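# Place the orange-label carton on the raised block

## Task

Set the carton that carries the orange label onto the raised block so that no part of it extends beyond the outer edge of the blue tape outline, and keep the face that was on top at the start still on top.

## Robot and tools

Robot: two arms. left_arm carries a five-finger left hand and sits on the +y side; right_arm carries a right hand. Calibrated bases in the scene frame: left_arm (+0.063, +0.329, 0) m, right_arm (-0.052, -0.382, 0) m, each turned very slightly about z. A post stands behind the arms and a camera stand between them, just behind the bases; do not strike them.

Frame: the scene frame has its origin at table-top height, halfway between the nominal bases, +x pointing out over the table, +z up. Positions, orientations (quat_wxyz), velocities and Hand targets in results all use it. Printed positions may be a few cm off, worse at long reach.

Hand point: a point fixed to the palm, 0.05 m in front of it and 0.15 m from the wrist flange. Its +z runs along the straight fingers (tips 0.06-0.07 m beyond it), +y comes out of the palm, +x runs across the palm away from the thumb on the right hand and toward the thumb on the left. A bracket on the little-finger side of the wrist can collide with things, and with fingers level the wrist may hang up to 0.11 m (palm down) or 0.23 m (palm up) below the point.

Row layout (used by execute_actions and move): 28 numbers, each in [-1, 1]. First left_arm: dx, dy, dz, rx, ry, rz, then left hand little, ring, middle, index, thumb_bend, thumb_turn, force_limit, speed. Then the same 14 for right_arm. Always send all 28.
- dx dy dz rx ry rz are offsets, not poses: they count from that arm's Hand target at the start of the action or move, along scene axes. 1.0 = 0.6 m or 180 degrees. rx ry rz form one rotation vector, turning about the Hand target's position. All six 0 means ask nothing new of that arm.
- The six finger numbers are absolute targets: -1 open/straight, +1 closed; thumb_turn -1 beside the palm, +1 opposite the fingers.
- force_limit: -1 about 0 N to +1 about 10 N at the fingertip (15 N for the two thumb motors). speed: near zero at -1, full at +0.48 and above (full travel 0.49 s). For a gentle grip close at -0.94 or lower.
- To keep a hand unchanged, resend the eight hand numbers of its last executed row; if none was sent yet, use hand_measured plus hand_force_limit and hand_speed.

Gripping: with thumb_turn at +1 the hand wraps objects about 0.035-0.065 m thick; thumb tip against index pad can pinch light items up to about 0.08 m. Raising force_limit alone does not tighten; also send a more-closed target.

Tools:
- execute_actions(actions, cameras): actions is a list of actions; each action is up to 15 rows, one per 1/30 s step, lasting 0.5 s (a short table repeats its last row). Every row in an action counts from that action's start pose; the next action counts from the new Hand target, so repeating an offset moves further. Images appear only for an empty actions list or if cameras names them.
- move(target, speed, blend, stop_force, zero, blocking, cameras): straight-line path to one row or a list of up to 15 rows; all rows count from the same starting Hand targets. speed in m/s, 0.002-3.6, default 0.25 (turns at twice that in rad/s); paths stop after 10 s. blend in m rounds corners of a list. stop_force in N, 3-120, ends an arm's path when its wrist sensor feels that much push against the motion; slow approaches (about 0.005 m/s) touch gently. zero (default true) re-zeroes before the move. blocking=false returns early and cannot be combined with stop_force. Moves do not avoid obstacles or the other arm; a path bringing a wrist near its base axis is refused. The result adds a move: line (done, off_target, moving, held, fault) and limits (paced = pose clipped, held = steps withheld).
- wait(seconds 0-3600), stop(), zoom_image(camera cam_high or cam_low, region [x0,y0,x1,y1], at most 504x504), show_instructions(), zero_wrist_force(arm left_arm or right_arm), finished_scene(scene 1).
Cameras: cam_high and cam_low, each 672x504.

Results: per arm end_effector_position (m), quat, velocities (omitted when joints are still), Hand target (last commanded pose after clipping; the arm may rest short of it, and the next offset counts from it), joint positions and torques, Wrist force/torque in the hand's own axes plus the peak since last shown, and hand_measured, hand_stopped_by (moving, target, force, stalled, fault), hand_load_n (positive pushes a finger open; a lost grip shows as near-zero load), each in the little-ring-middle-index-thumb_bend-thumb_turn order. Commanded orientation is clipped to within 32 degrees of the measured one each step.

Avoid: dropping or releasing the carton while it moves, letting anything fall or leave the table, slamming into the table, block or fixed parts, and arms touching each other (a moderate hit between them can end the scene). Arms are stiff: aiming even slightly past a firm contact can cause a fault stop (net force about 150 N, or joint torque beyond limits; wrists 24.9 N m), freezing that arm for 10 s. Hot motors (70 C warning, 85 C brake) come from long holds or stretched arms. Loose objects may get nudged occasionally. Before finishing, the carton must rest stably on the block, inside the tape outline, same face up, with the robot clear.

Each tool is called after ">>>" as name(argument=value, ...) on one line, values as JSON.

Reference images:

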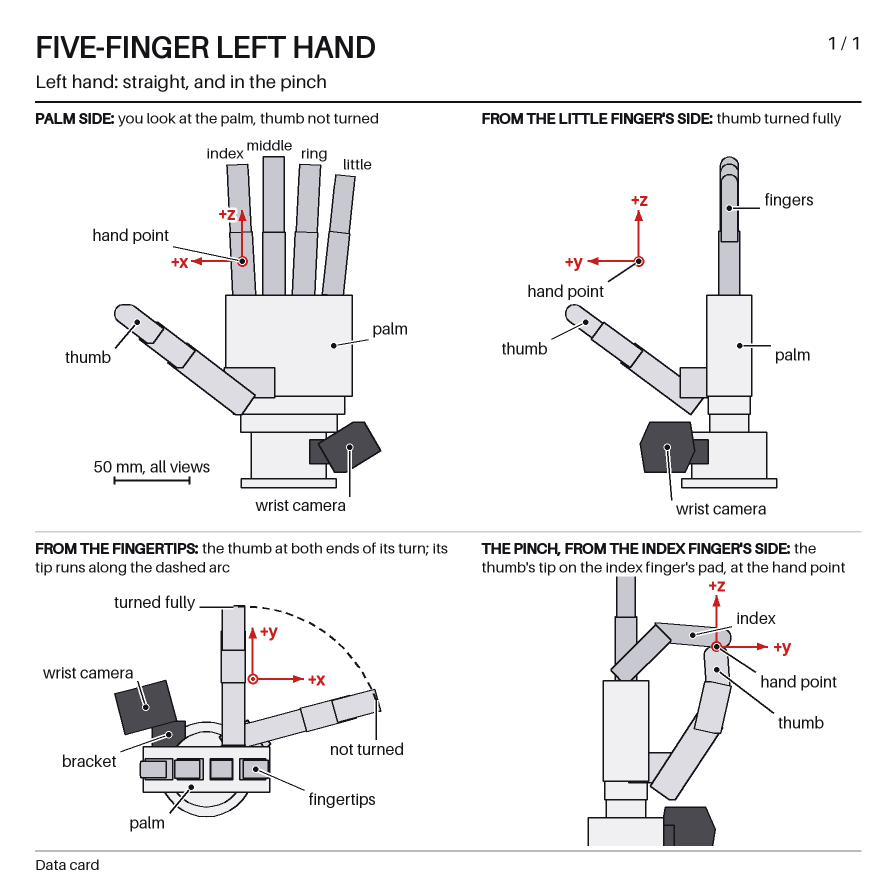

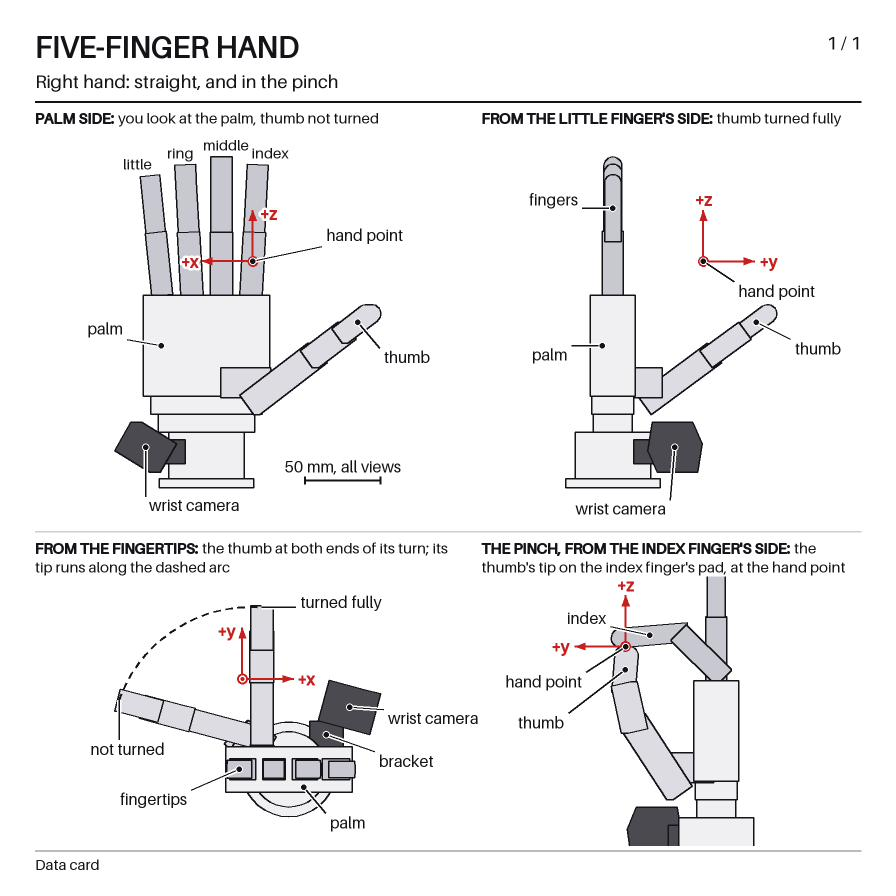

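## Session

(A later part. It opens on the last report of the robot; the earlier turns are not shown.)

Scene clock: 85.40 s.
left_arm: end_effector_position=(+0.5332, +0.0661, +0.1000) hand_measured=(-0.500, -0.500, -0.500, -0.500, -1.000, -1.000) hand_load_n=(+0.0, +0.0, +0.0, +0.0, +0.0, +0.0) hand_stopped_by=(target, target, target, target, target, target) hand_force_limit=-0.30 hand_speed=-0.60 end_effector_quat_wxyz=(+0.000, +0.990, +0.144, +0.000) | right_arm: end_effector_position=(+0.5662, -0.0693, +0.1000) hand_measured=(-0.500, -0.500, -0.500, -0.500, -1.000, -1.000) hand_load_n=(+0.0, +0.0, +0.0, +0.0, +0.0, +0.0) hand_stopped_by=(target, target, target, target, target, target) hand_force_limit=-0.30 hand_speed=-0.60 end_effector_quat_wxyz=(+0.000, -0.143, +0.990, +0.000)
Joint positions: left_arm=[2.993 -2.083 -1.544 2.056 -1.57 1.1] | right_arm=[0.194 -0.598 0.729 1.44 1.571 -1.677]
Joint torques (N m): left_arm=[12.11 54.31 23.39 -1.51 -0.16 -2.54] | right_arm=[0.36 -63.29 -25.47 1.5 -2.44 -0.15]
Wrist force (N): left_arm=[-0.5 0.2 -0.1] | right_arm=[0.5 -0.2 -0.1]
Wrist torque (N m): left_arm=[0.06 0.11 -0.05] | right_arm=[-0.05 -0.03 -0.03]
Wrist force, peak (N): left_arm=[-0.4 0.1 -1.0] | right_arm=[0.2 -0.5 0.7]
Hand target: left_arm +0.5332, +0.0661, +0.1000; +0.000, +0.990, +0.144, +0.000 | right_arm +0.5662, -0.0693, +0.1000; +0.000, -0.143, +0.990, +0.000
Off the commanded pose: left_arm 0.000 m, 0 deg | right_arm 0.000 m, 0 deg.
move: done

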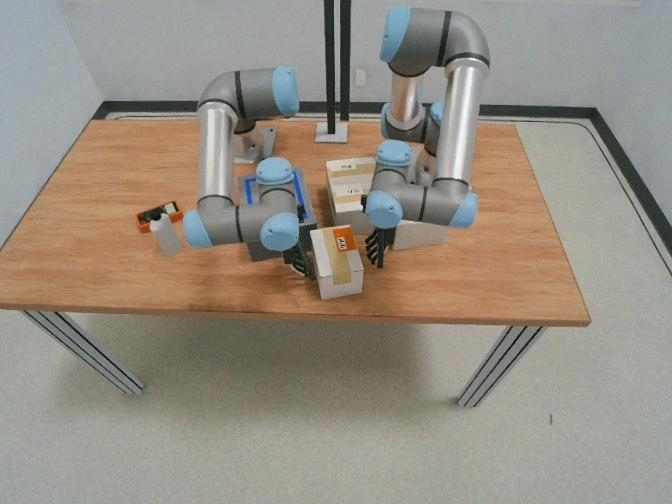

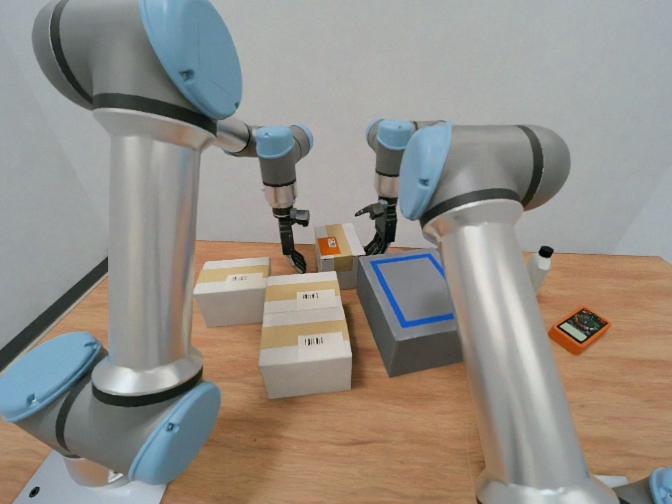

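>>> move(target=[0.0166, -0.0559, 0, 0, 0, 0, -0.5, -0.5, -0.5, -0.5, -1, -1, -0.3, -0.6, -0.0166, 0.0559, 0, 0, 0, 0, -0.5, -0.5, -0.5, -0.5, -1, -1, -0.3, -0.6], cameras=["all"], speed=0.01, stop_force=5)

>>> zoom_image(camera="cam_high", region=[260, 170, 420, 320])

Scene clock: 89.70 s.
left_arm: end_effector_position=(+0.5417, +0.0375, +0.1000) hand_measured=(-0.500, -0.500, -0.500, -0.500, -1.000, -1.000) hand_load_n=(+0.0, +0.0, +2.5, +0.5, +0.0, +0.0) hand_stopped_by=(target, target, target, target, target, target) hand_force_limit=-0.30 hand_speed=-0.60 end_effector_quat_wxyz=(+0.000, +0.990, +0.144, -0.001) | right_arm: end_effector_position=(+0.5578, -0.0409, +0.1000) hand_measured=(-0.500, -0.500, -0.500, -0.500, -1.000, -1.000) hand_load_n=(+0.0, +0.0, +2.0, +0.0, +0.0, +0.0) hand_stopped_by=(target, target, target, target, target, target) hand_force_limit=-0.30 hand_speed=-0.60 end_effector_quat_wxyz=(+0.000, -0.143, +0.990, +0.000)
Joint positions: left_arm=[2.936 -2.129 -1.47 2.027 -1.57 1.044] | right_arm=[0.24 -0.585 0.704 1.452 1.571 -1.631]
Joint torques (N m): left_arm=[11.45 55.75 9.58 -0.58 2.18 2.93] | right_arm=[-4.48 -62.77 -8.5 0.79 -2.61 -1.45]
Wrist force (N): left_arm=[0.1 -3.5 -1.8] | right_arm=[0.0 -3.6 -1.0]
Wrist torque (N m): left_arm=[0.09 0.07 0.13] | right_arm=[-0.07 0.02 -0.11]
Wrist force, peak (N): left_arm=[0.1 -7.7 -3.0] | right_arm=[0.3 -6.5 -2.9]
Hand target: left_arm +0.5417, +0.0375, +0.1000; +0.000, +0.990, +0.144, -0.001 (not the last commanded pose) | right_arm +0.5578, -0.0409, +0.1000; +0.000, -0.143, +0.990, +0.000 (not the last commanded pose)
Off the commanded pose: left_arm 0.005 m, 0 deg | right_arm 0.005 m, 0 deg.
move: contact (left_arm, right_arm)

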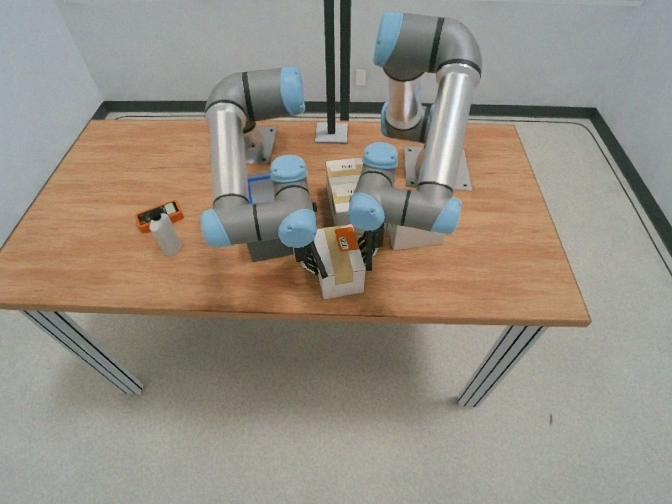

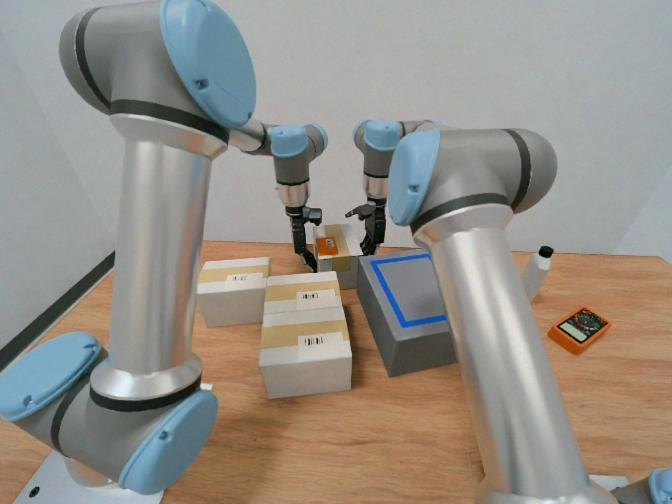

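Scaled by 3.150 from the camera's image (finer frame: 960x720).

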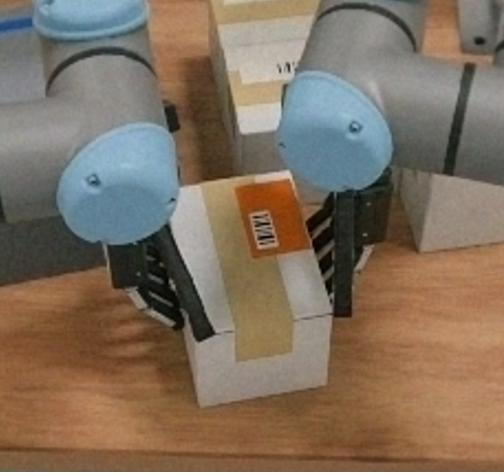

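>>> execute_actions(actions=[[[0,0,0,0,0,0,0.2,0.2,0.2,0.2,-1,-1,-0.3,-0.94,0,0,0,0,0,0,0.2,0.2,0.2,0.2,-1,-1,-0.3,-0.94]]])

>>> wait(seconds=3, cameras=["all"])

>>> zoom_image(camera="cam_high", region=[260, 170, 420, 320])

Scene clock: 91.50 s.
left_arm: end_effector_position=(+0.5417, +0.0375, +0.0999) hand_measured=(-0.388, -0.462, -0.496, -0.422, -1.000, -1.000) hand_load_n=(+4.5, +3.5, +3.0, +3.5, +0.0, +0.0) hand_stopped_by=(force, force, force, force, target, target) hand_force_limit=-0.30 hand_speed=-0.94 end_effector_quat_wxyz=(+0.000, +0.990, +0.144, -0.001) | right_arm: end_effector_position=(+0.5578, -0.0409, +0.1000) hand_measured=(-0.298, -0.422, -0.490, -0.462, -1.000, -1.000) hand_load_n=(+4.0, +3.5, +3.5, +4.0, +0.0, +0.0) hand_stopped_by=(force, force, force, force, target, target) hand_force_limit=-0.30 hand_speed=-0.94 end_effector_quat_wxyz=(+0.000, -0.143, +0.990, +0.000)
Joint positions: left_arm=[2.936 -2.129 -1.47 2.027 -1.57 1.044] | right_arm=[0.24 -0.585 0.704 1.452 1.571 -1.631]
Joint torques (N m): left_arm=[7.49 55.79 21.14 -1.17 2.3 2.56] | right_arm=[7 -63.62 -11.79 3.87 -2.61 -1.51]
Wrist force (N): left_arm=[-0.3 -15.0 2.3] | right_arm=[-0.8 -14.9 2.7]
Wrist torque (N m): left_arm=[-0.26 0.15 0.60] | right_arm=[-0.22 -0.08 -0.50]
Wrist force, peak (N): left_arm=[-0.6 -15.6 3.3] | right_arm=[-0.6 -14.9 3.3]
Hand target: left_arm +0.5417, +0.0375, +0.1000; +0.000, +0.990, +0.144, -0.001 | right_arm +0.5578, -0.0409, +0.1000; +0.000, -0.143, +0.990, +0.000
Off the commanded pose: left_arm 0.000 m, 0 deg | right_arm 0.000 m, 0 deg.

Scene clock: 94.50 s.
left_arm: end_effector_position=(+0.5417, +0.0375, +0.1000) hand_measured=(-0.388, -0.462, -0.496, -0.422, -1.000, -1.000) hand_load_n=(+4.5, +3.5, +2.5, +3.0, +0.0, +0.0) hand_stopped_by=(force, force, force, force, target, target) hand_force_limit=-0.30 hand_speed=-0.94 end_effector_quat_wxyz=(+0.000, +0.990, +0.144, +0.000) | right_arm: end_effector_position=(+0.5577, -0.0409, +0.1000) hand_measured=(-0.298, -0.422, -0.490, -0.462, -1.000, -1.000) hand_load_n=(+3.5, +4.0, +3.5, +4.0, +0.0, +0.0) hand_stopped_by=(force, force, force, force, target, target) hand_force_limit=-0.30 hand_speed=-0.94 end_effector_quat_wxyz=(+0.000, -0.143, +0.990, +0.000)
Joint positions: left_arm=[2.936 -2.129 -1.47 2.027 -1.57 1.044] | right_arm=[0.24 -0.585 0.704 1.452 1.571 -1.631]
Joint torques (N m): left_arm=[-2.16 56.06 23.22 -1.81 2.34 1.81] | right_arm=[13.49 -63.59 -17.67 4.2 -2.83 -1.31]
Wrist force (N): left_arm=[-0.9 -15.3 3.3] | right_arm=[-0.6 -14.6 3.8]
Wrist torque (N m): left_arm=[-0.29 0.23 0.57] | right_arm=[-0.21 -0.10 -0.49]
Wrist force, peak (N): left_arm=[-0.8 -15.7 3.3] | right_arm=[-0.5 -14.9 3.7]
Hand target: left_arm +0.5417, +0.0375, +0.1000; +0.000, +0.990, +0.144, -0.001 | right_arm +0.5578, -0.0409, +0.1000; +0.000, -0.143, +0.990, +0.000
Off the commanded pose: left_arm 0.000 m, 0 deg | right_arm 0.000 m, 0 deg.
wait: 3.00 s; at rest by 0.17 s

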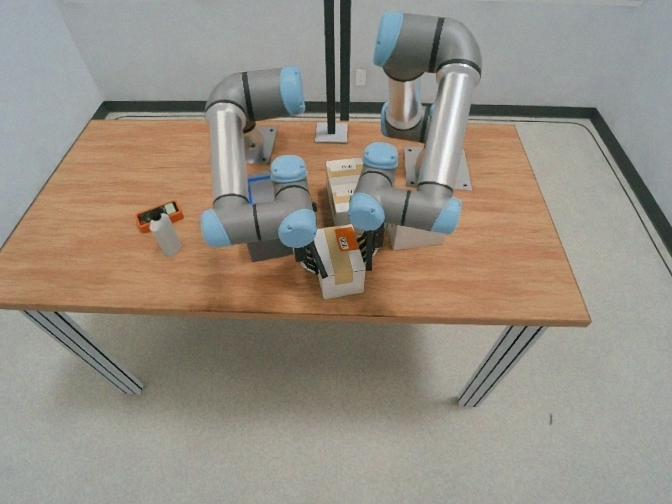

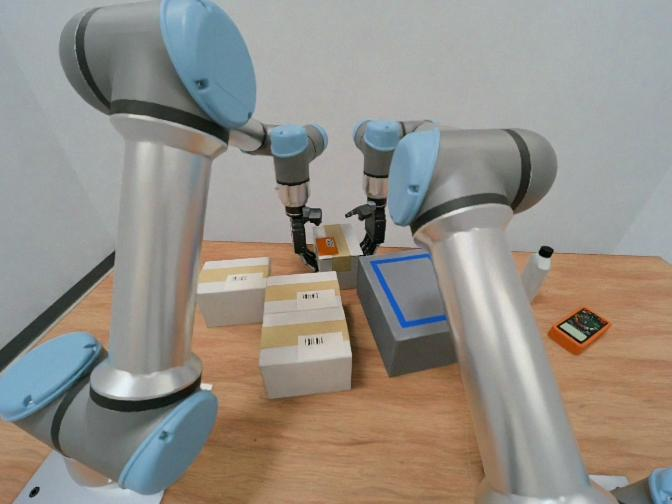

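Scaled by 3.150 from the camera's image (finer frame: 960x720).

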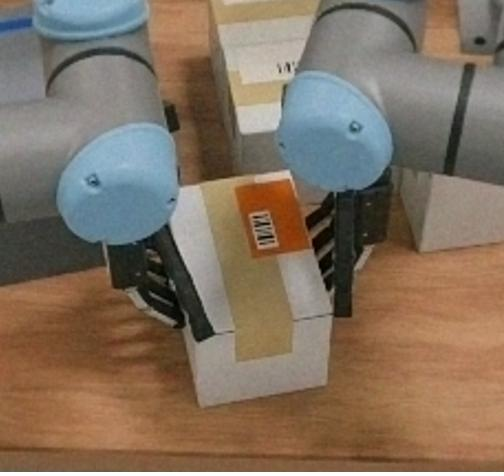

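>>> move(target=[0,0,0.0167,0,0,0,0.2,0.2,0.2,0.2,-1,-1,-0.3,-0.94,0,0,0.0167,0,0,0,0.2,0.2,0.2,0.2,-1,-1,-0.3,-0.94], cameras=["all"], speed=0.02)

>>> zoom_image(camera="cam_high", region=[260, 170, 420, 320])

>>> zoom_image(camera="cam_low", region=[250, 150, 450, 350])

Scene clock: 95.47 s.
left_arm: end_effector_position=(+0.5417, +0.0375, +0.1102) hand_measured=(-0.388, -0.462, -0.496, -0.422, -1.000, -1.000) hand_load_n=(+4.5, +3.5, +3.0, +3.5, +0.0, +0.0) hand_stopped_by=(force, force, force, force, target, target) hand_force_limit=-0.30 hand_speed=-0.94 end_effector_quat_wxyz=(+0.000, +0.990, +0.144, +0.000) | right_arm: end_effector_position=(+0.5578, -0.0409, +0.1102) hand_measured=(-0.298, -0.422, -0.490, -0.462, -1.000, -1.000) hand_load_n=(+3.5, +4.0, +3.5, +3.5, -0.5, +0.0) hand_stopped_by=(force, force, force, force, target, target) hand_force_limit=-0.30 hand_speed=-0.94 end_effector_quat_wxyz=(+0.000, -0.143, +0.990, +0.000)
Joint positions: left_arm=[2.936 -2.118 -1.458 2.005 -1.57 1.044] | right_arm=[0.24 -0.589 0.686 1.475 1.571 -1.631]
Joint torques (N m): left_arm=[-5.73 42.34 17 0.57 2.35 1.55] | right_arm=[13.21 -56.93 -11.98 1.62 -2.9 -1.43]
Wrist force (N): left_arm=[-1.0 -15.3 4.2] | right_arm=[0.5 -14.2 4.7]
Wrist torque (N m): left_arm=[-0.35 0.26 0.60] | right_arm=[-0.23 -0.08 -0.51]
Wrist force, peak (N): left_arm=[-1.0 -15.3 4.2] | right_arm=[-0.4 -14.8 3.8]
Hand target: left_arm +0.5417, +0.0375, +0.1100; +0.000, +0.990, +0.144, -0.001 | right_arm +0.5578, -0.0409, +0.1100; +0.000, -0.143, +0.990, +0.000
Off the commanded pose: left_arm 0.000 m, 0 deg | right_arm 0.000 m, 0 deg.
move: done

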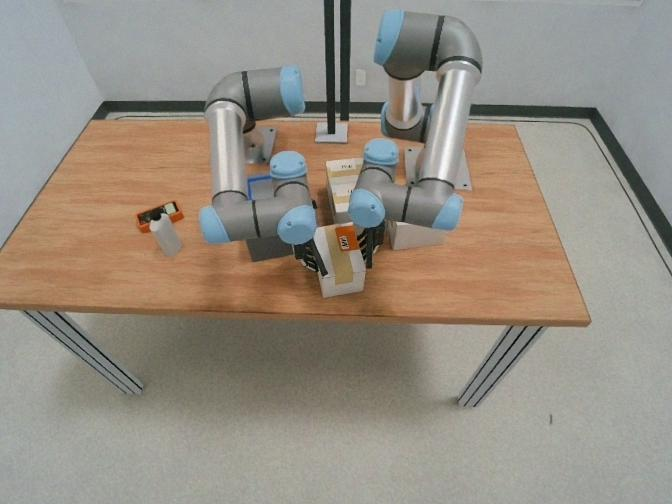

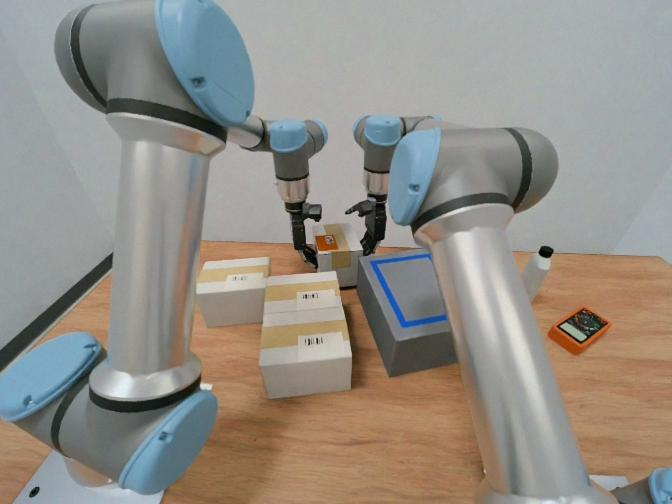

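Scaled by 3.150 from the camera's image (finer frame: 960x720).

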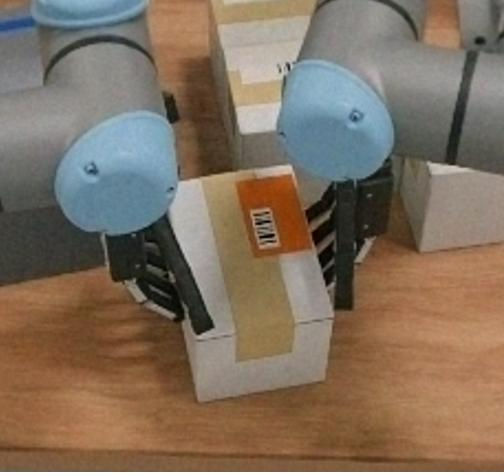

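Scaled by 2.520 from the camera's image (finer frame: 960x720).

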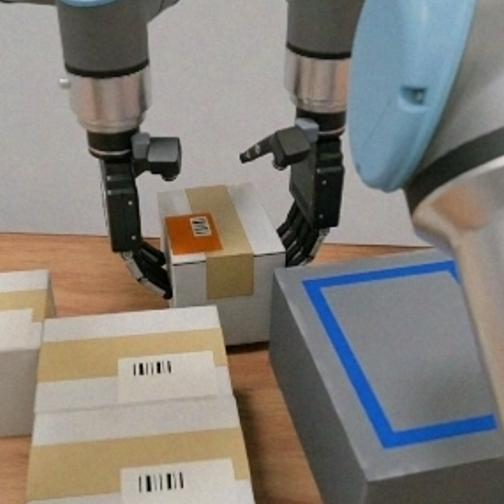

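>>> execute_actions(actions=[[[0,0,0,0,0,0,0.25,0.25,0.25,0.25,-1,-1,0.0,-0.96,0,0,0,0,0,0,0.25,0.25,0.25,0.25,-1,-1,0.0,-0.96]]])

>>> move(target=[0,0,0.0333,0,0,0,0.25,0.25,0.25,0.25,-1,-1,0.0,-0.96,0,0,0.0333,0,0,0,0.25,0.25,0.25,0.25,-1,-1,0.0,-0.96], cameras=["all"], speed=0.03)

>>> zoom_image(camera="cam_high", region=[260, 170, 420, 320])

>>> zoom_image(camera="cam_low", region=[250, 150, 450, 350])

Scene clock: 96.57 s.
left_arm: end_effector_position=(+0.5417, +0.0375, +0.1100) hand_measured=(-0.382, -0.452, -0.486, -0.412, -1.000, -1.000) hand_load_n=(+4.5, +5.5, +5.5, +5.5, +0.0, +0.0) hand_stopped_by=(force, force, force, force, target, target) hand_force_limit=0.00 hand_speed=-0.96 end_effector_quat_wxyz=(+0.000, +0.990, +0.144, -0.001) | right_arm: end_effector_position=(+0.5578, -0.0409, +0.1100) hand_measured=(-0.284, -0.416, -0.482, -0.452, -1.000, -1.000) hand_load_n=(+5.5, +5.0, +4.5, +5.5, +0.0, +0.0) hand_stopped_by=(force, force, force, force, target, target) hand_force_limit=0.00 hand_speed=-0.96 end_effector_quat_wxyz=(+0.000, -0.143, +0.990, +0.000)
Joint positions: left_arm=[2.936 -2.118 -1.459 2.005 -1.57 1.044] | right_arm=[0.24 -0.589 0.686 1.474 1.571 -1.631]
Joint torques (N m): left_arm=[-9.26 33.32 18.69 0.72 2.43 1.14] | right_arm=[12.42 -50.5 -10.87 1.53 -3.03 -1.32]
Wrist force (N): left_arm=[-0.8 -22.1 4.5] | right_arm=[0.4 -21.1 4.2]
Wrist torque (N m): left_arm=[-0.26 0.24 0.83] | right_arm=[-0.19 -0.04 -0.73]
Wrist force, peak (N): left_arm=[-0.7 -22.2 5.1] | right_arm=[0.8 -21.2 4.7]
Hand target: left_arm +0.5417, +0.0375, +0.1100; +0.000, +0.990, +0.144, -0.001 | right_arm +0.5578, -0.0409, +0.1100; +0.000, -0.143, +0.990, +0.000
Off the commanded pose: left_arm 0.000 m, 0 deg | right_arm 0.000 m, 0 deg.

Scene clock: 97.53 s.
left_arm: end_effector_position=(+0.5417, +0.0375, +0.1302) hand_measured=(-0.382, -0.452, -0.486, -0.412, -1.000, -1.000) hand_load_n=(+4.5, +5.5, +5.0, +5.5, +0.0, +0.0) hand_stopped_by=(force, force, force, force, target, target) hand_force_limit=0.00 hand_speed=-0.96 end_effector_quat_wxyz=(+0.000, +0.990, +0.144, +0.000) | right_arm: end_effector_position=(+0.5578, -0.0408, +0.1302) hand_measured=(-0.284, -0.416, -0.482, -0.452, -1.000, -1.000) hand_load_n=(+5.0, +5.0, +4.5, +5.5, +0.0, +0.0) hand_stopped_by=(force, force, force, force, target, target) hand_force_limit=0.00 hand_speed=-0.96 end_effector_quat_wxyz=(+0.000, -0.143, +0.990, +0.000) end_effector_velocity=(+0.000, +0.000, -0.002) end_effector_angular_velocity=(+0.000, -0.001, +0.000)
Joint positions: left_arm=[2.936 -2.099 -1.433 1.961 -1.57 1.044] | right_arm=[0.24 -0.595 0.646 1.52 1.571 -1.631]
Joint velocities: left_arm=[within noise] | right_arm=[0 0.001 0.003 -0.005 0 0]
Joint torques (N m): left_arm=[-11.81 35.45 16.03 1.49 2.86 0.93] | right_arm=[11.84 -53.77 -10.04 1.26 -3.81 -1.01]
Wrist force (N): left_arm=[-1.0 -22.6 5.2] | right_arm=[0.4 -21.6 4.5]
Wrist torque (N m): left_arm=[-0.27 0.25 0.86] | right_arm=[-0.19 -0.02 -0.74]
Wrist force, peak (N): left_arm=[-1.0 -22.6 5.2] | right_arm=[0.5 -21.8 3.6]
Hand target: left_arm +0.5417, +0.0375, +0.1300; +0.000, +0.990, +0.144, -0.001 | right_arm +0.5578, -0.0409, +0.1300; +0.000, -0.143, +0.990, +0.000
Off the commanded pose: left_arm 0.000 m, 0 deg | right_arm 0.000 m, 0 deg.
move: done

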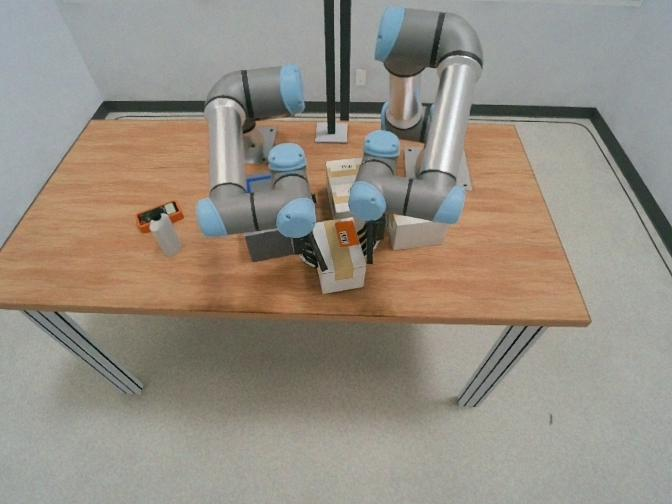

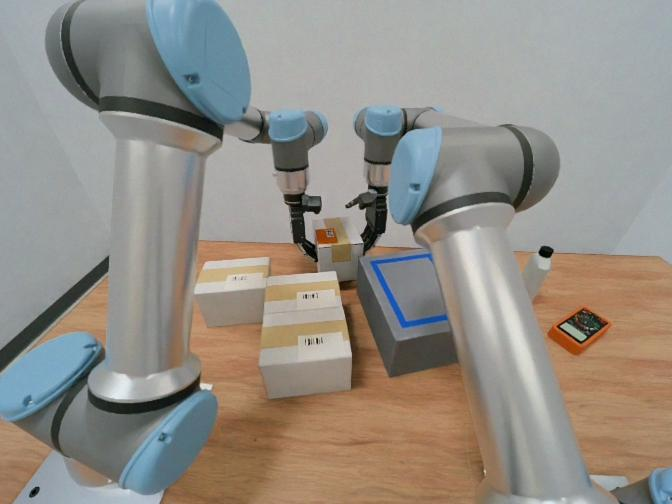

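Scaled by 3.150 from the camera's image (finer frame: 960x720).

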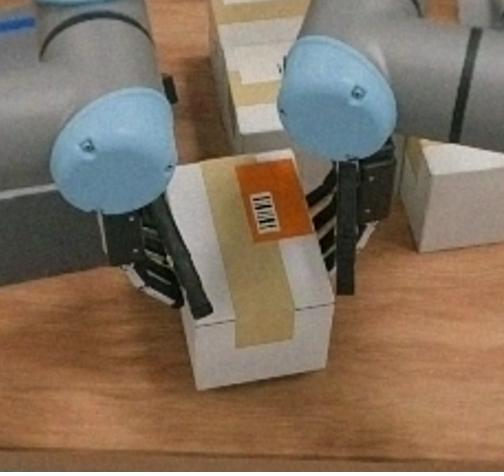

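Scaled by 2.520 from the camera's image (finer frame: 960x720).

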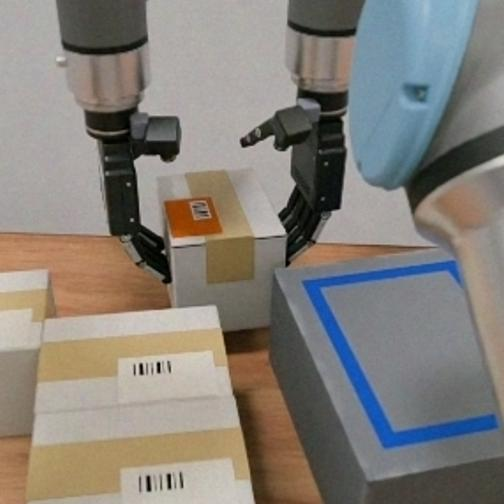

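>>> move(target=[0,0,0.1,0,0,0,0.25,0.25,0.25,0.25,-1,-1,0.0,-0.96,0,0,0.1,0,0,0,0.25,0.25,0.25,0.25,-1,-1,0.0,-0.96], cameras=[], speed=0.05)

>>> move(target=[0,0,0.1,0,0,0,0.25,0.25,0.25,0.25,-1,-1,0.0,-0.96,0,0,0.1,0,0,0,0.25,0.25,0.25,0.25,-1,-1,0.0,-0.96], cameras=["all"], speed=0.05)

>>> zoom_image(camera="cam_high", region=[220, 130, 420, 300])

>>> zoom_image(camera="cam_low", region=[250, 120, 480, 350])

Scene clock: 99.37 s.
left_arm: end_effector_position=(+0.5417, +0.0375, +0.1901) hand_measured=(-0.382, -0.452, -0.486, -0.412, -1.000, -1.000) hand_load_n=(+5.0, +5.5, +5.5, +5.5, +0.0, +0.0) hand_stopped_by=(force, force, force, force, target, target) hand_force_limit=0.00 hand_speed=-0.96 end_effector_quat_wxyz=(+0.000, +0.990, +0.144, +0.000) | right_arm: end_effector_position=(+0.5578, -0.0409, +0.1899) hand_measured=(-0.284, -0.416, -0.482, -0.452, -1.000, -1.000) hand_load_n=(+5.0, +5.0, +5.0, +5.5, -0.5, +0.0) hand_stopped_by=(force, force, force, force, target, target) hand_force_limit=0.00 hand_speed=-0.96 end_effector_quat_wxyz=(+0.000, -0.143, +0.990, +0.000)
Joint positions: left_arm=[2.936 -2.053 -1.343 1.825 -1.57 1.044] | right_arm=[0.24 -0.587 0.478 1.68 1.571 -1.631]
Joint torques (N m): left_arm=[-16.52 30.99 15.02 1.92 4.28 0.51] | right_arm=[9.12 -61.38 -11.3 1.32 -5.79 0.52]
Wrist force (N): left_arm=[-0.6 -22.6 4.2] | right_arm=[0.2 -21.9 3.5]
Wrist torque (N m): left_arm=[-0.25 0.20 0.87] | right_arm=[-0.15 -0.05 -0.72]
Wrist force, peak (N): left_arm=[-0.8 -23.0 5.4] | right_arm=[0.4 -21.8 5.0]
Hand target: left_arm +0.5417, +0.0375, +0.1900; +0.000, +0.990, +0.144, -0.001 | right_arm +0.5578, -0.0409, +0.1900; +0.000, -0.143, +0.990, +0.000
Off the commanded pose: left_arm 0.000 m, 0 deg | right_arm 0.000 m, 0 deg.
move: done

Scene clock: 101.10 s.
left_arm: end_effector_position=(+0.5417, +0.0375, +0.2500) hand_measured=(-0.382, -0.452, -0.486, -0.412, -1.000, -1.000) hand_load_n=(+5.0, +5.5, +5.5, +5.5, +0.0, +0.0) hand_stopped_by=(force, force, force, force, target, target) hand_force_limit=0.00 hand_speed=-0.96 end_effector_quat_wxyz=(+0.000, +0.990, +0.144, +0.000) | right_arm: end_effector_position=(+0.5576, -0.0409, +0.2499) hand_measured=(-0.284, -0.416, -0.482, -0.452, -1.000, -1.000) hand_load_n=(+5.5, +5.0, +5.0, +6.0, +0.0, +0.0) hand_stopped_by=(force, force, force, force, target, target) hand_force_limit=0.00 hand_speed=-0.96 end_effector_quat_wxyz=(+0.000, -0.143, +0.990, +0.000) end_effector_velocity=(+0.001, +0.000, +0.001) end_effector_angular_velocity=(+0.002, -0.005, +0.000)
Joint positions: left_arm=[2.936 -2.027 -1.228 1.683 -1.57 1.044] | right_arm=[0.239 -0.461 0.072 1.96 1.571 -1.63]
Joint velocities: left_arm=[within noise] | right_arm=[0 -0.002 0.002 -0.005 0 0]
Joint torques (N m): left_arm=[-18.96 28.84 15.85 0.26 6.29 0.54] | right_arm=[18.47 -68.71 -8.76 1.46 -2.66 -1.42]
Wrist force (N): left_arm=[-1.1 -22.7 4.6] | right_arm=[-0.3 -21.7 4.1]
Wrist torque (N m): left_arm=[-0.18 0.21 0.89] | right_arm=[-0.08 0.03 -0.74]
Wrist force, peak (N): left_arm=[-1.4 -23.1 5.2] | right_arm=[-0.5 -22.4 4.0]
Hand target: left_arm +0.5417, +0.0375, +0.2500; +0.000, +0.990, +0.144, -0.001 | right_arm +0.5578, -0.0409, +0.2500; +0.000, -0.143, +0.990, +0.000
Off the commanded pose: left_arm 0.000 m, 0 deg | right_arm 0.000 m, 0 deg.
move: done

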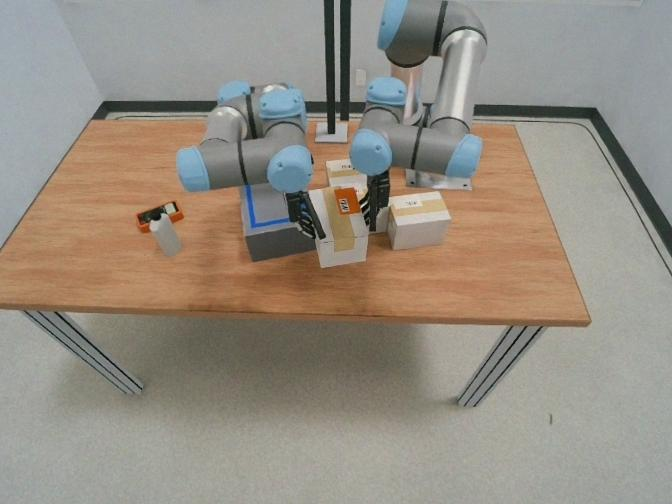

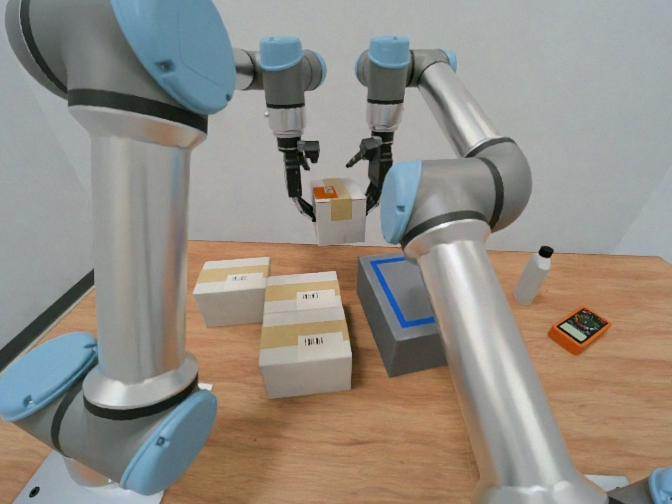

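Scaled by 2.520 from the camera's image (finer frame: 960x720).

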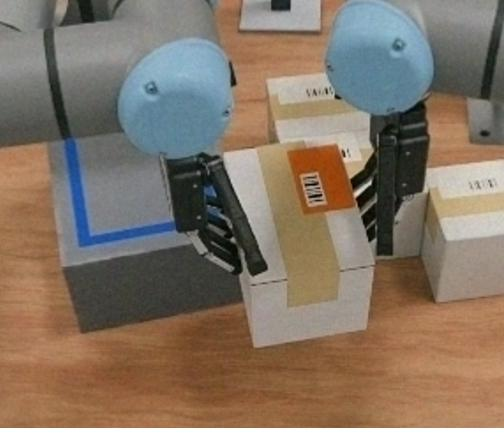

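Scaled by 2.191 from the camera's image (finer frame: 960x720).

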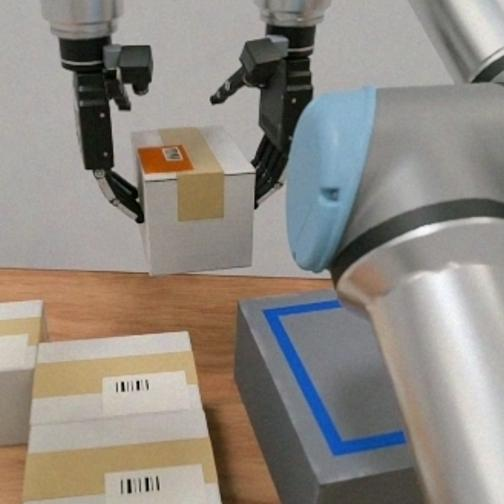

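>>> move(target=[-0.0475,-0.0467,0,0,0,0,0.25,0.25,0.25,0.25,-1,-1,0.0,-0.96,-0.0475,-0.0467,0,0,0,0,0.25,0.25,0.25,0.25,-1,-1,0.0,-0.96], cameras=[], speed=0.04)

Scene clock: 103.63 s.
left_arm: end_effector_position=(+0.5131, +0.0095, +0.2500) hand_measured=(-0.382, -0.452, -0.486, -0.412, -1.000, -1.000) hand_load_n=(+5.0, +5.5, +5.5, +5.5, +0.0, +0.0) hand_stopped_by=(force, force, force, force, target, target) hand_force_limit=0.00 hand_speed=-0.96 end_effector_quat_wxyz=(+0.000, +0.990, +0.144, +0.000) | right_arm: end_effector_position=(+0.5293, -0.0689, +0.2500) hand_measured=(-0.284, -0.416, -0.482, -0.452, -1.000, -1.000) hand_load_n=(+5.0, +5.0, +5.0, +5.5, +0.0, +0.0) hand_stopped_by=(force, force, force, force, target, target) hand_force_limit=0.00 hand_speed=-0.96 end_effector_quat_wxyz=(+0.000, -0.143, +0.990, +0.000)
Joint positions: left_arm=[2.863 -2.002 -1.264 1.694 -1.57 0.971] | right_arm=[0.205 -0.729 0.587 1.712 1.571 -1.665]
Joint torques (N m): left_arm=[6.07 31.69 31.74 -0.58 6.24 2.9] | right_arm=[18.29 -50.94 -16.12 4.27 -7.5 1.83]
Wrist force (N): left_arm=[0.8 -22.7 5.2] | right_arm=[1.0 -21.5 3.9]
Wrist torque (N m): left_arm=[-0.16 0.22 0.88] | right_arm=[-0.04 0.14 -0.78]
Wrist force, peak (N): left_arm=[-0.5 -23.5 5.1] | right_arm=[-1.0 -22.6 3.5]
Hand target: left_arm +0.5132, +0.0095, +0.2500; +0.000, +0.990, +0.144, -0.001 | right_arm +0.5293, -0.0689, +0.2500; +0.000, -0.143, +0.990, +0.000
Off the commanded pose: left_arm 0.000 m, 0 deg | right_arm 0.000 m, 0 deg.
move: done

>>> move(target=[-0.095,-0.0934,0,0,0,0,0.25,0.25,0.25,0.25,-1,-1,0.0,-0.96,-0.095,-0.0934,0,0,0,0,0.25,0.25,0.25,0.25,-1,-1,0.0,-0.96], cameras=["all"], speed=0.05)

>>> zoom_image(camera="cam_high", region=[200, 120, 400, 290])

>>> zoom_image(camera="cam_low", region=[250, 120, 510, 380])

Scene clock: 105.80 s.
left_arm: end_effector_position=(+0.4561, -0.0466, +0.2500) hand_measured=(-0.382, -0.452, -0.486, -0.412, -1.000, -1.000) hand_load_n=(+5.0, +6.0, +5.0, +5.0, +0.0, +0.0) hand_stopped_by=(force, force, force, force, target, target) hand_force_limit=0.00 hand_speed=-0.96 end_effector_quat_wxyz=(+0.000, +0.990, +0.144, -0.001) | right_arm: end_effector_position=(+0.4723, -0.1250, +0.2500) hand_measured=(-0.284, -0.416, -0.482, -0.452, -1.000, -1.000) hand_load_n=(+5.0, +5.0, +5.0, +5.5, +0.0, +0.0) hand_stopped_by=(force, force, force, force, target, target) hand_force_limit=0.00 hand_speed=-0.96 end_effector_quat_wxyz=(+0.000, -0.143, +0.990, +0.000)
Joint positions: left_arm=[2.703 -1.977 -1.3 1.705 -1.57 0.811] | right_arm=[0.123 -0.978 1.014 1.535 1.571 -1.747]
Joint torques (N m): left_arm=[8.13 44.58 27.23 1.99 4.23 2.87] | right_arm=[15.76 -41.48 -21.6 5.2 -7.97 1.6]
Wrist force (N): left_arm=[0.0 -22.4 4.2] | right_arm=[0.3 -21.7 3.4]
Wrist torque (N m): left_arm=[-0.15 0.22 0.86] | right_arm=[-0.06 0.09 -0.78]
Wrist force, peak (N): left_arm=[-0.7 -23.8 3.4] | right_arm=[-0.7 -22.7 3.1]
Hand target: left_arm +0.4562, -0.0465, +0.2500; +0.000, +0.990, +0.144, -0.001 | right_arm +0.4723, -0.1249, +0.2500; +0.000, -0.143, +0.990, +0.000
Off the commanded pose: left_arm 0.000 m, 0 deg | right_arm 0.000 m, 0 deg.
move: done

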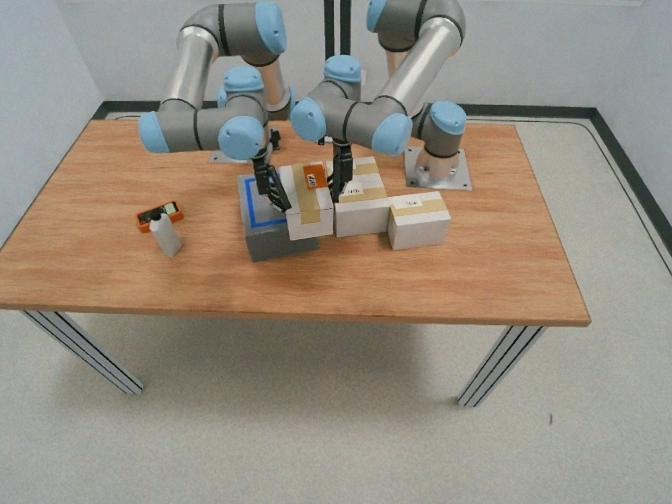

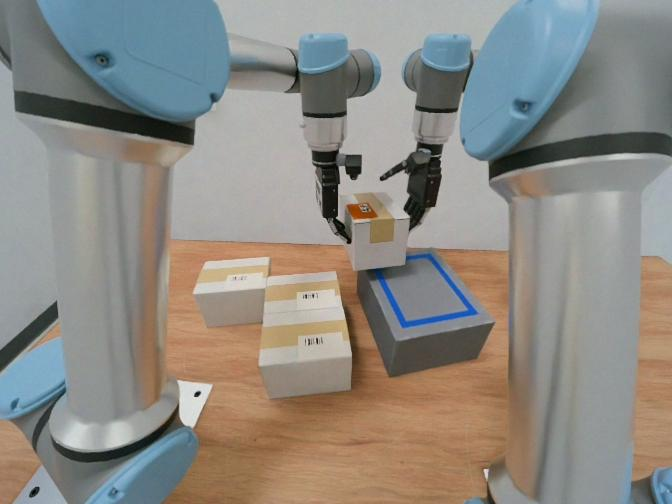

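Scaled by 2.520 from the camera's image (finer frame: 960x720).

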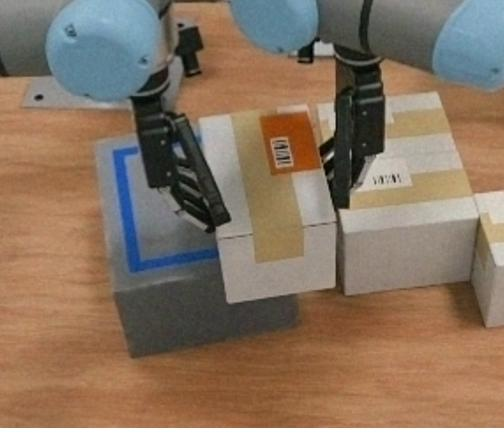

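Scaled by 1.938 from the camera's image (finer frame: 960x720).

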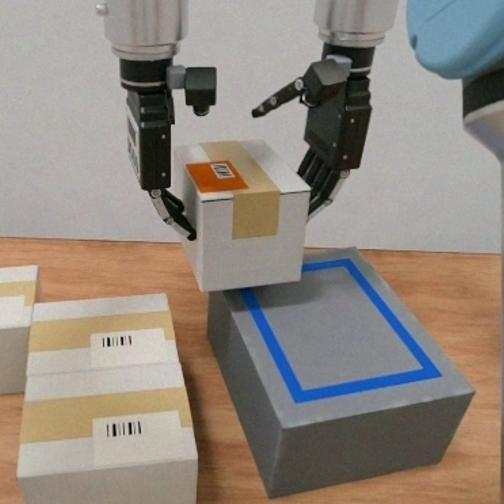

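>>> move(target=[-0.139,-0.1322,0,0,0,0.025,0.25,0.25,0.25,0.25,-1,-1,0.0,-0.96,-0.1295,-0.13,0,0,0,0.025,0.25,0.25,0.25,0.25,-1,-1,0.0,-0.96], cameras=["all"], speed=0.05)

>>> zoom_image(camera="cam_high", region=[180, 110, 380, 280])

>>> zoom_image(camera="cam_low", region=[280, 140, 540, 400])

Scene clock: 108.77 s.
left_arm: end_effector_position=(+0.3727, -0.1259, +0.2499) hand_measured=(-0.382, -0.452, -0.486, -0.412, -1.000, -1.000) hand_load_n=(+6.0, +6.0, +5.0, +4.0, +0.0, +0.0) hand_stopped_by=(force, force, force, force, target, target) hand_force_limit=0.00 hand_speed=-0.96 end_effector_quat_wxyz=(+0.000, +0.983, +0.182, -0.001) | right_arm: end_effector_position=(+0.3946, -0.2030, +0.2500) hand_measured=(-0.284, -0.416, -0.482, -0.452, -1.000, -1.000) hand_load_n=(+4.5, +5.0, +5.0, +6.0, +0.0, +0.0) hand_stopped_by=(force, force, force, force, target, target) hand_force_limit=0.00 hand_speed=-0.96 end_effector_quat_wxyz=(+0.000, -0.182, +0.983, +0.000)
Joint positions: left_arm=[2.448 -1.999 -1.268 1.696 -1.57 0.477] | right_arm=[-0.036 -1.221 1.377 1.415 1.571 -1.985]
Joint torques (N m): left_arm=[11.62 48.61 18.44 2.41 1.68 2.38] | right_arm=[14.89 -28.45 -24.63 6.77 -5.04 1.7]
Wrist force (N): left_arm=[-1.2 -22.2 3.7] | right_arm=[-0.8 -21.9 3.9]
Wrist torque (N m): left_arm=[-0.15 0.14 0.90] | right_arm=[-0.13 -0.06 -0.74]
Wrist force, peak (N): left_arm=[-0.4 -23.6 4.2] | right_arm=[-1.5 -22.1 4.9]
Hand target: left_arm +0.3728, -0.1258, +0.2500; +0.000, +0.983, +0.183, +0.000 | right_arm +0.3946, -0.2029, +0.2500; +0.000, -0.182, +0.983, +0.000
Off the commanded pose: left_arm 0.000 m, 0 deg | right_arm 0.000 m, 0 deg.
move: done

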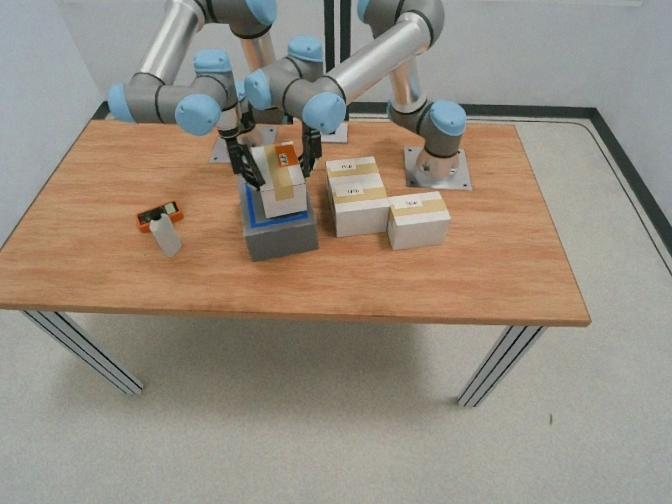

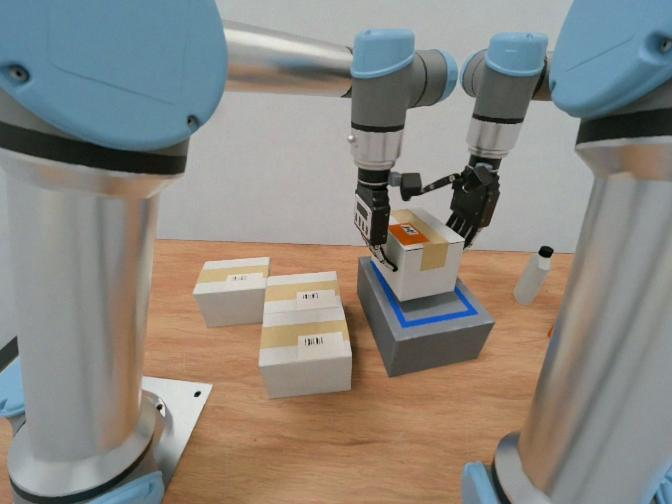

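Scaled by 2.520 from the camera's image (finer frame: 960x720).

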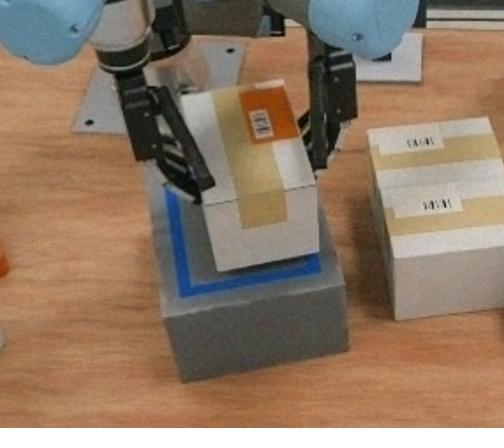

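Scaled by 1.938 from the camera's image (finer frame: 960x720).

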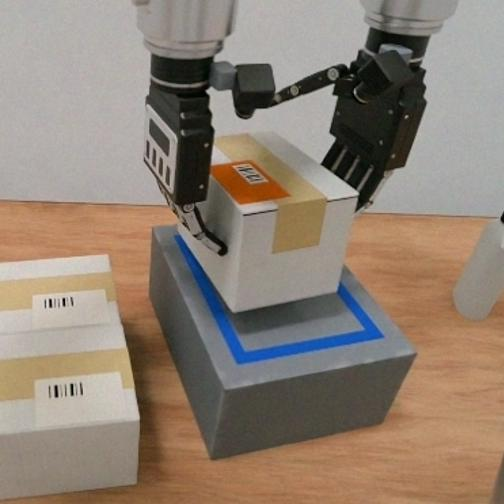

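>>> zoom_image(camera="cam_high", region=[225, 130, 335, 270])

>>> zoom_image(camera="cam_low", region=[350, 200, 510, 380])

Scaled by 3.600 from the camera's image (finer frame: 960x720).

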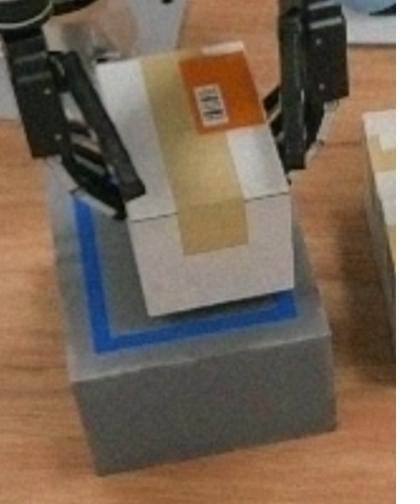

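Scaled by 2.800 from the camera's image (finer frame: 960x720).

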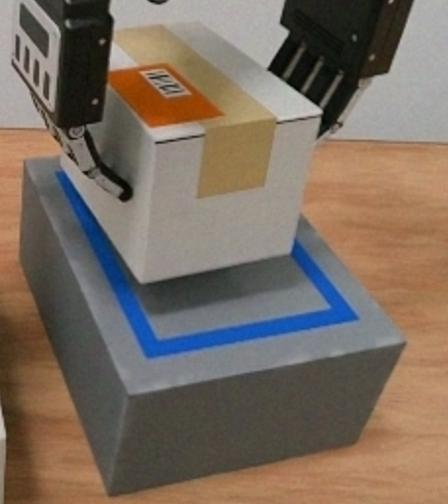

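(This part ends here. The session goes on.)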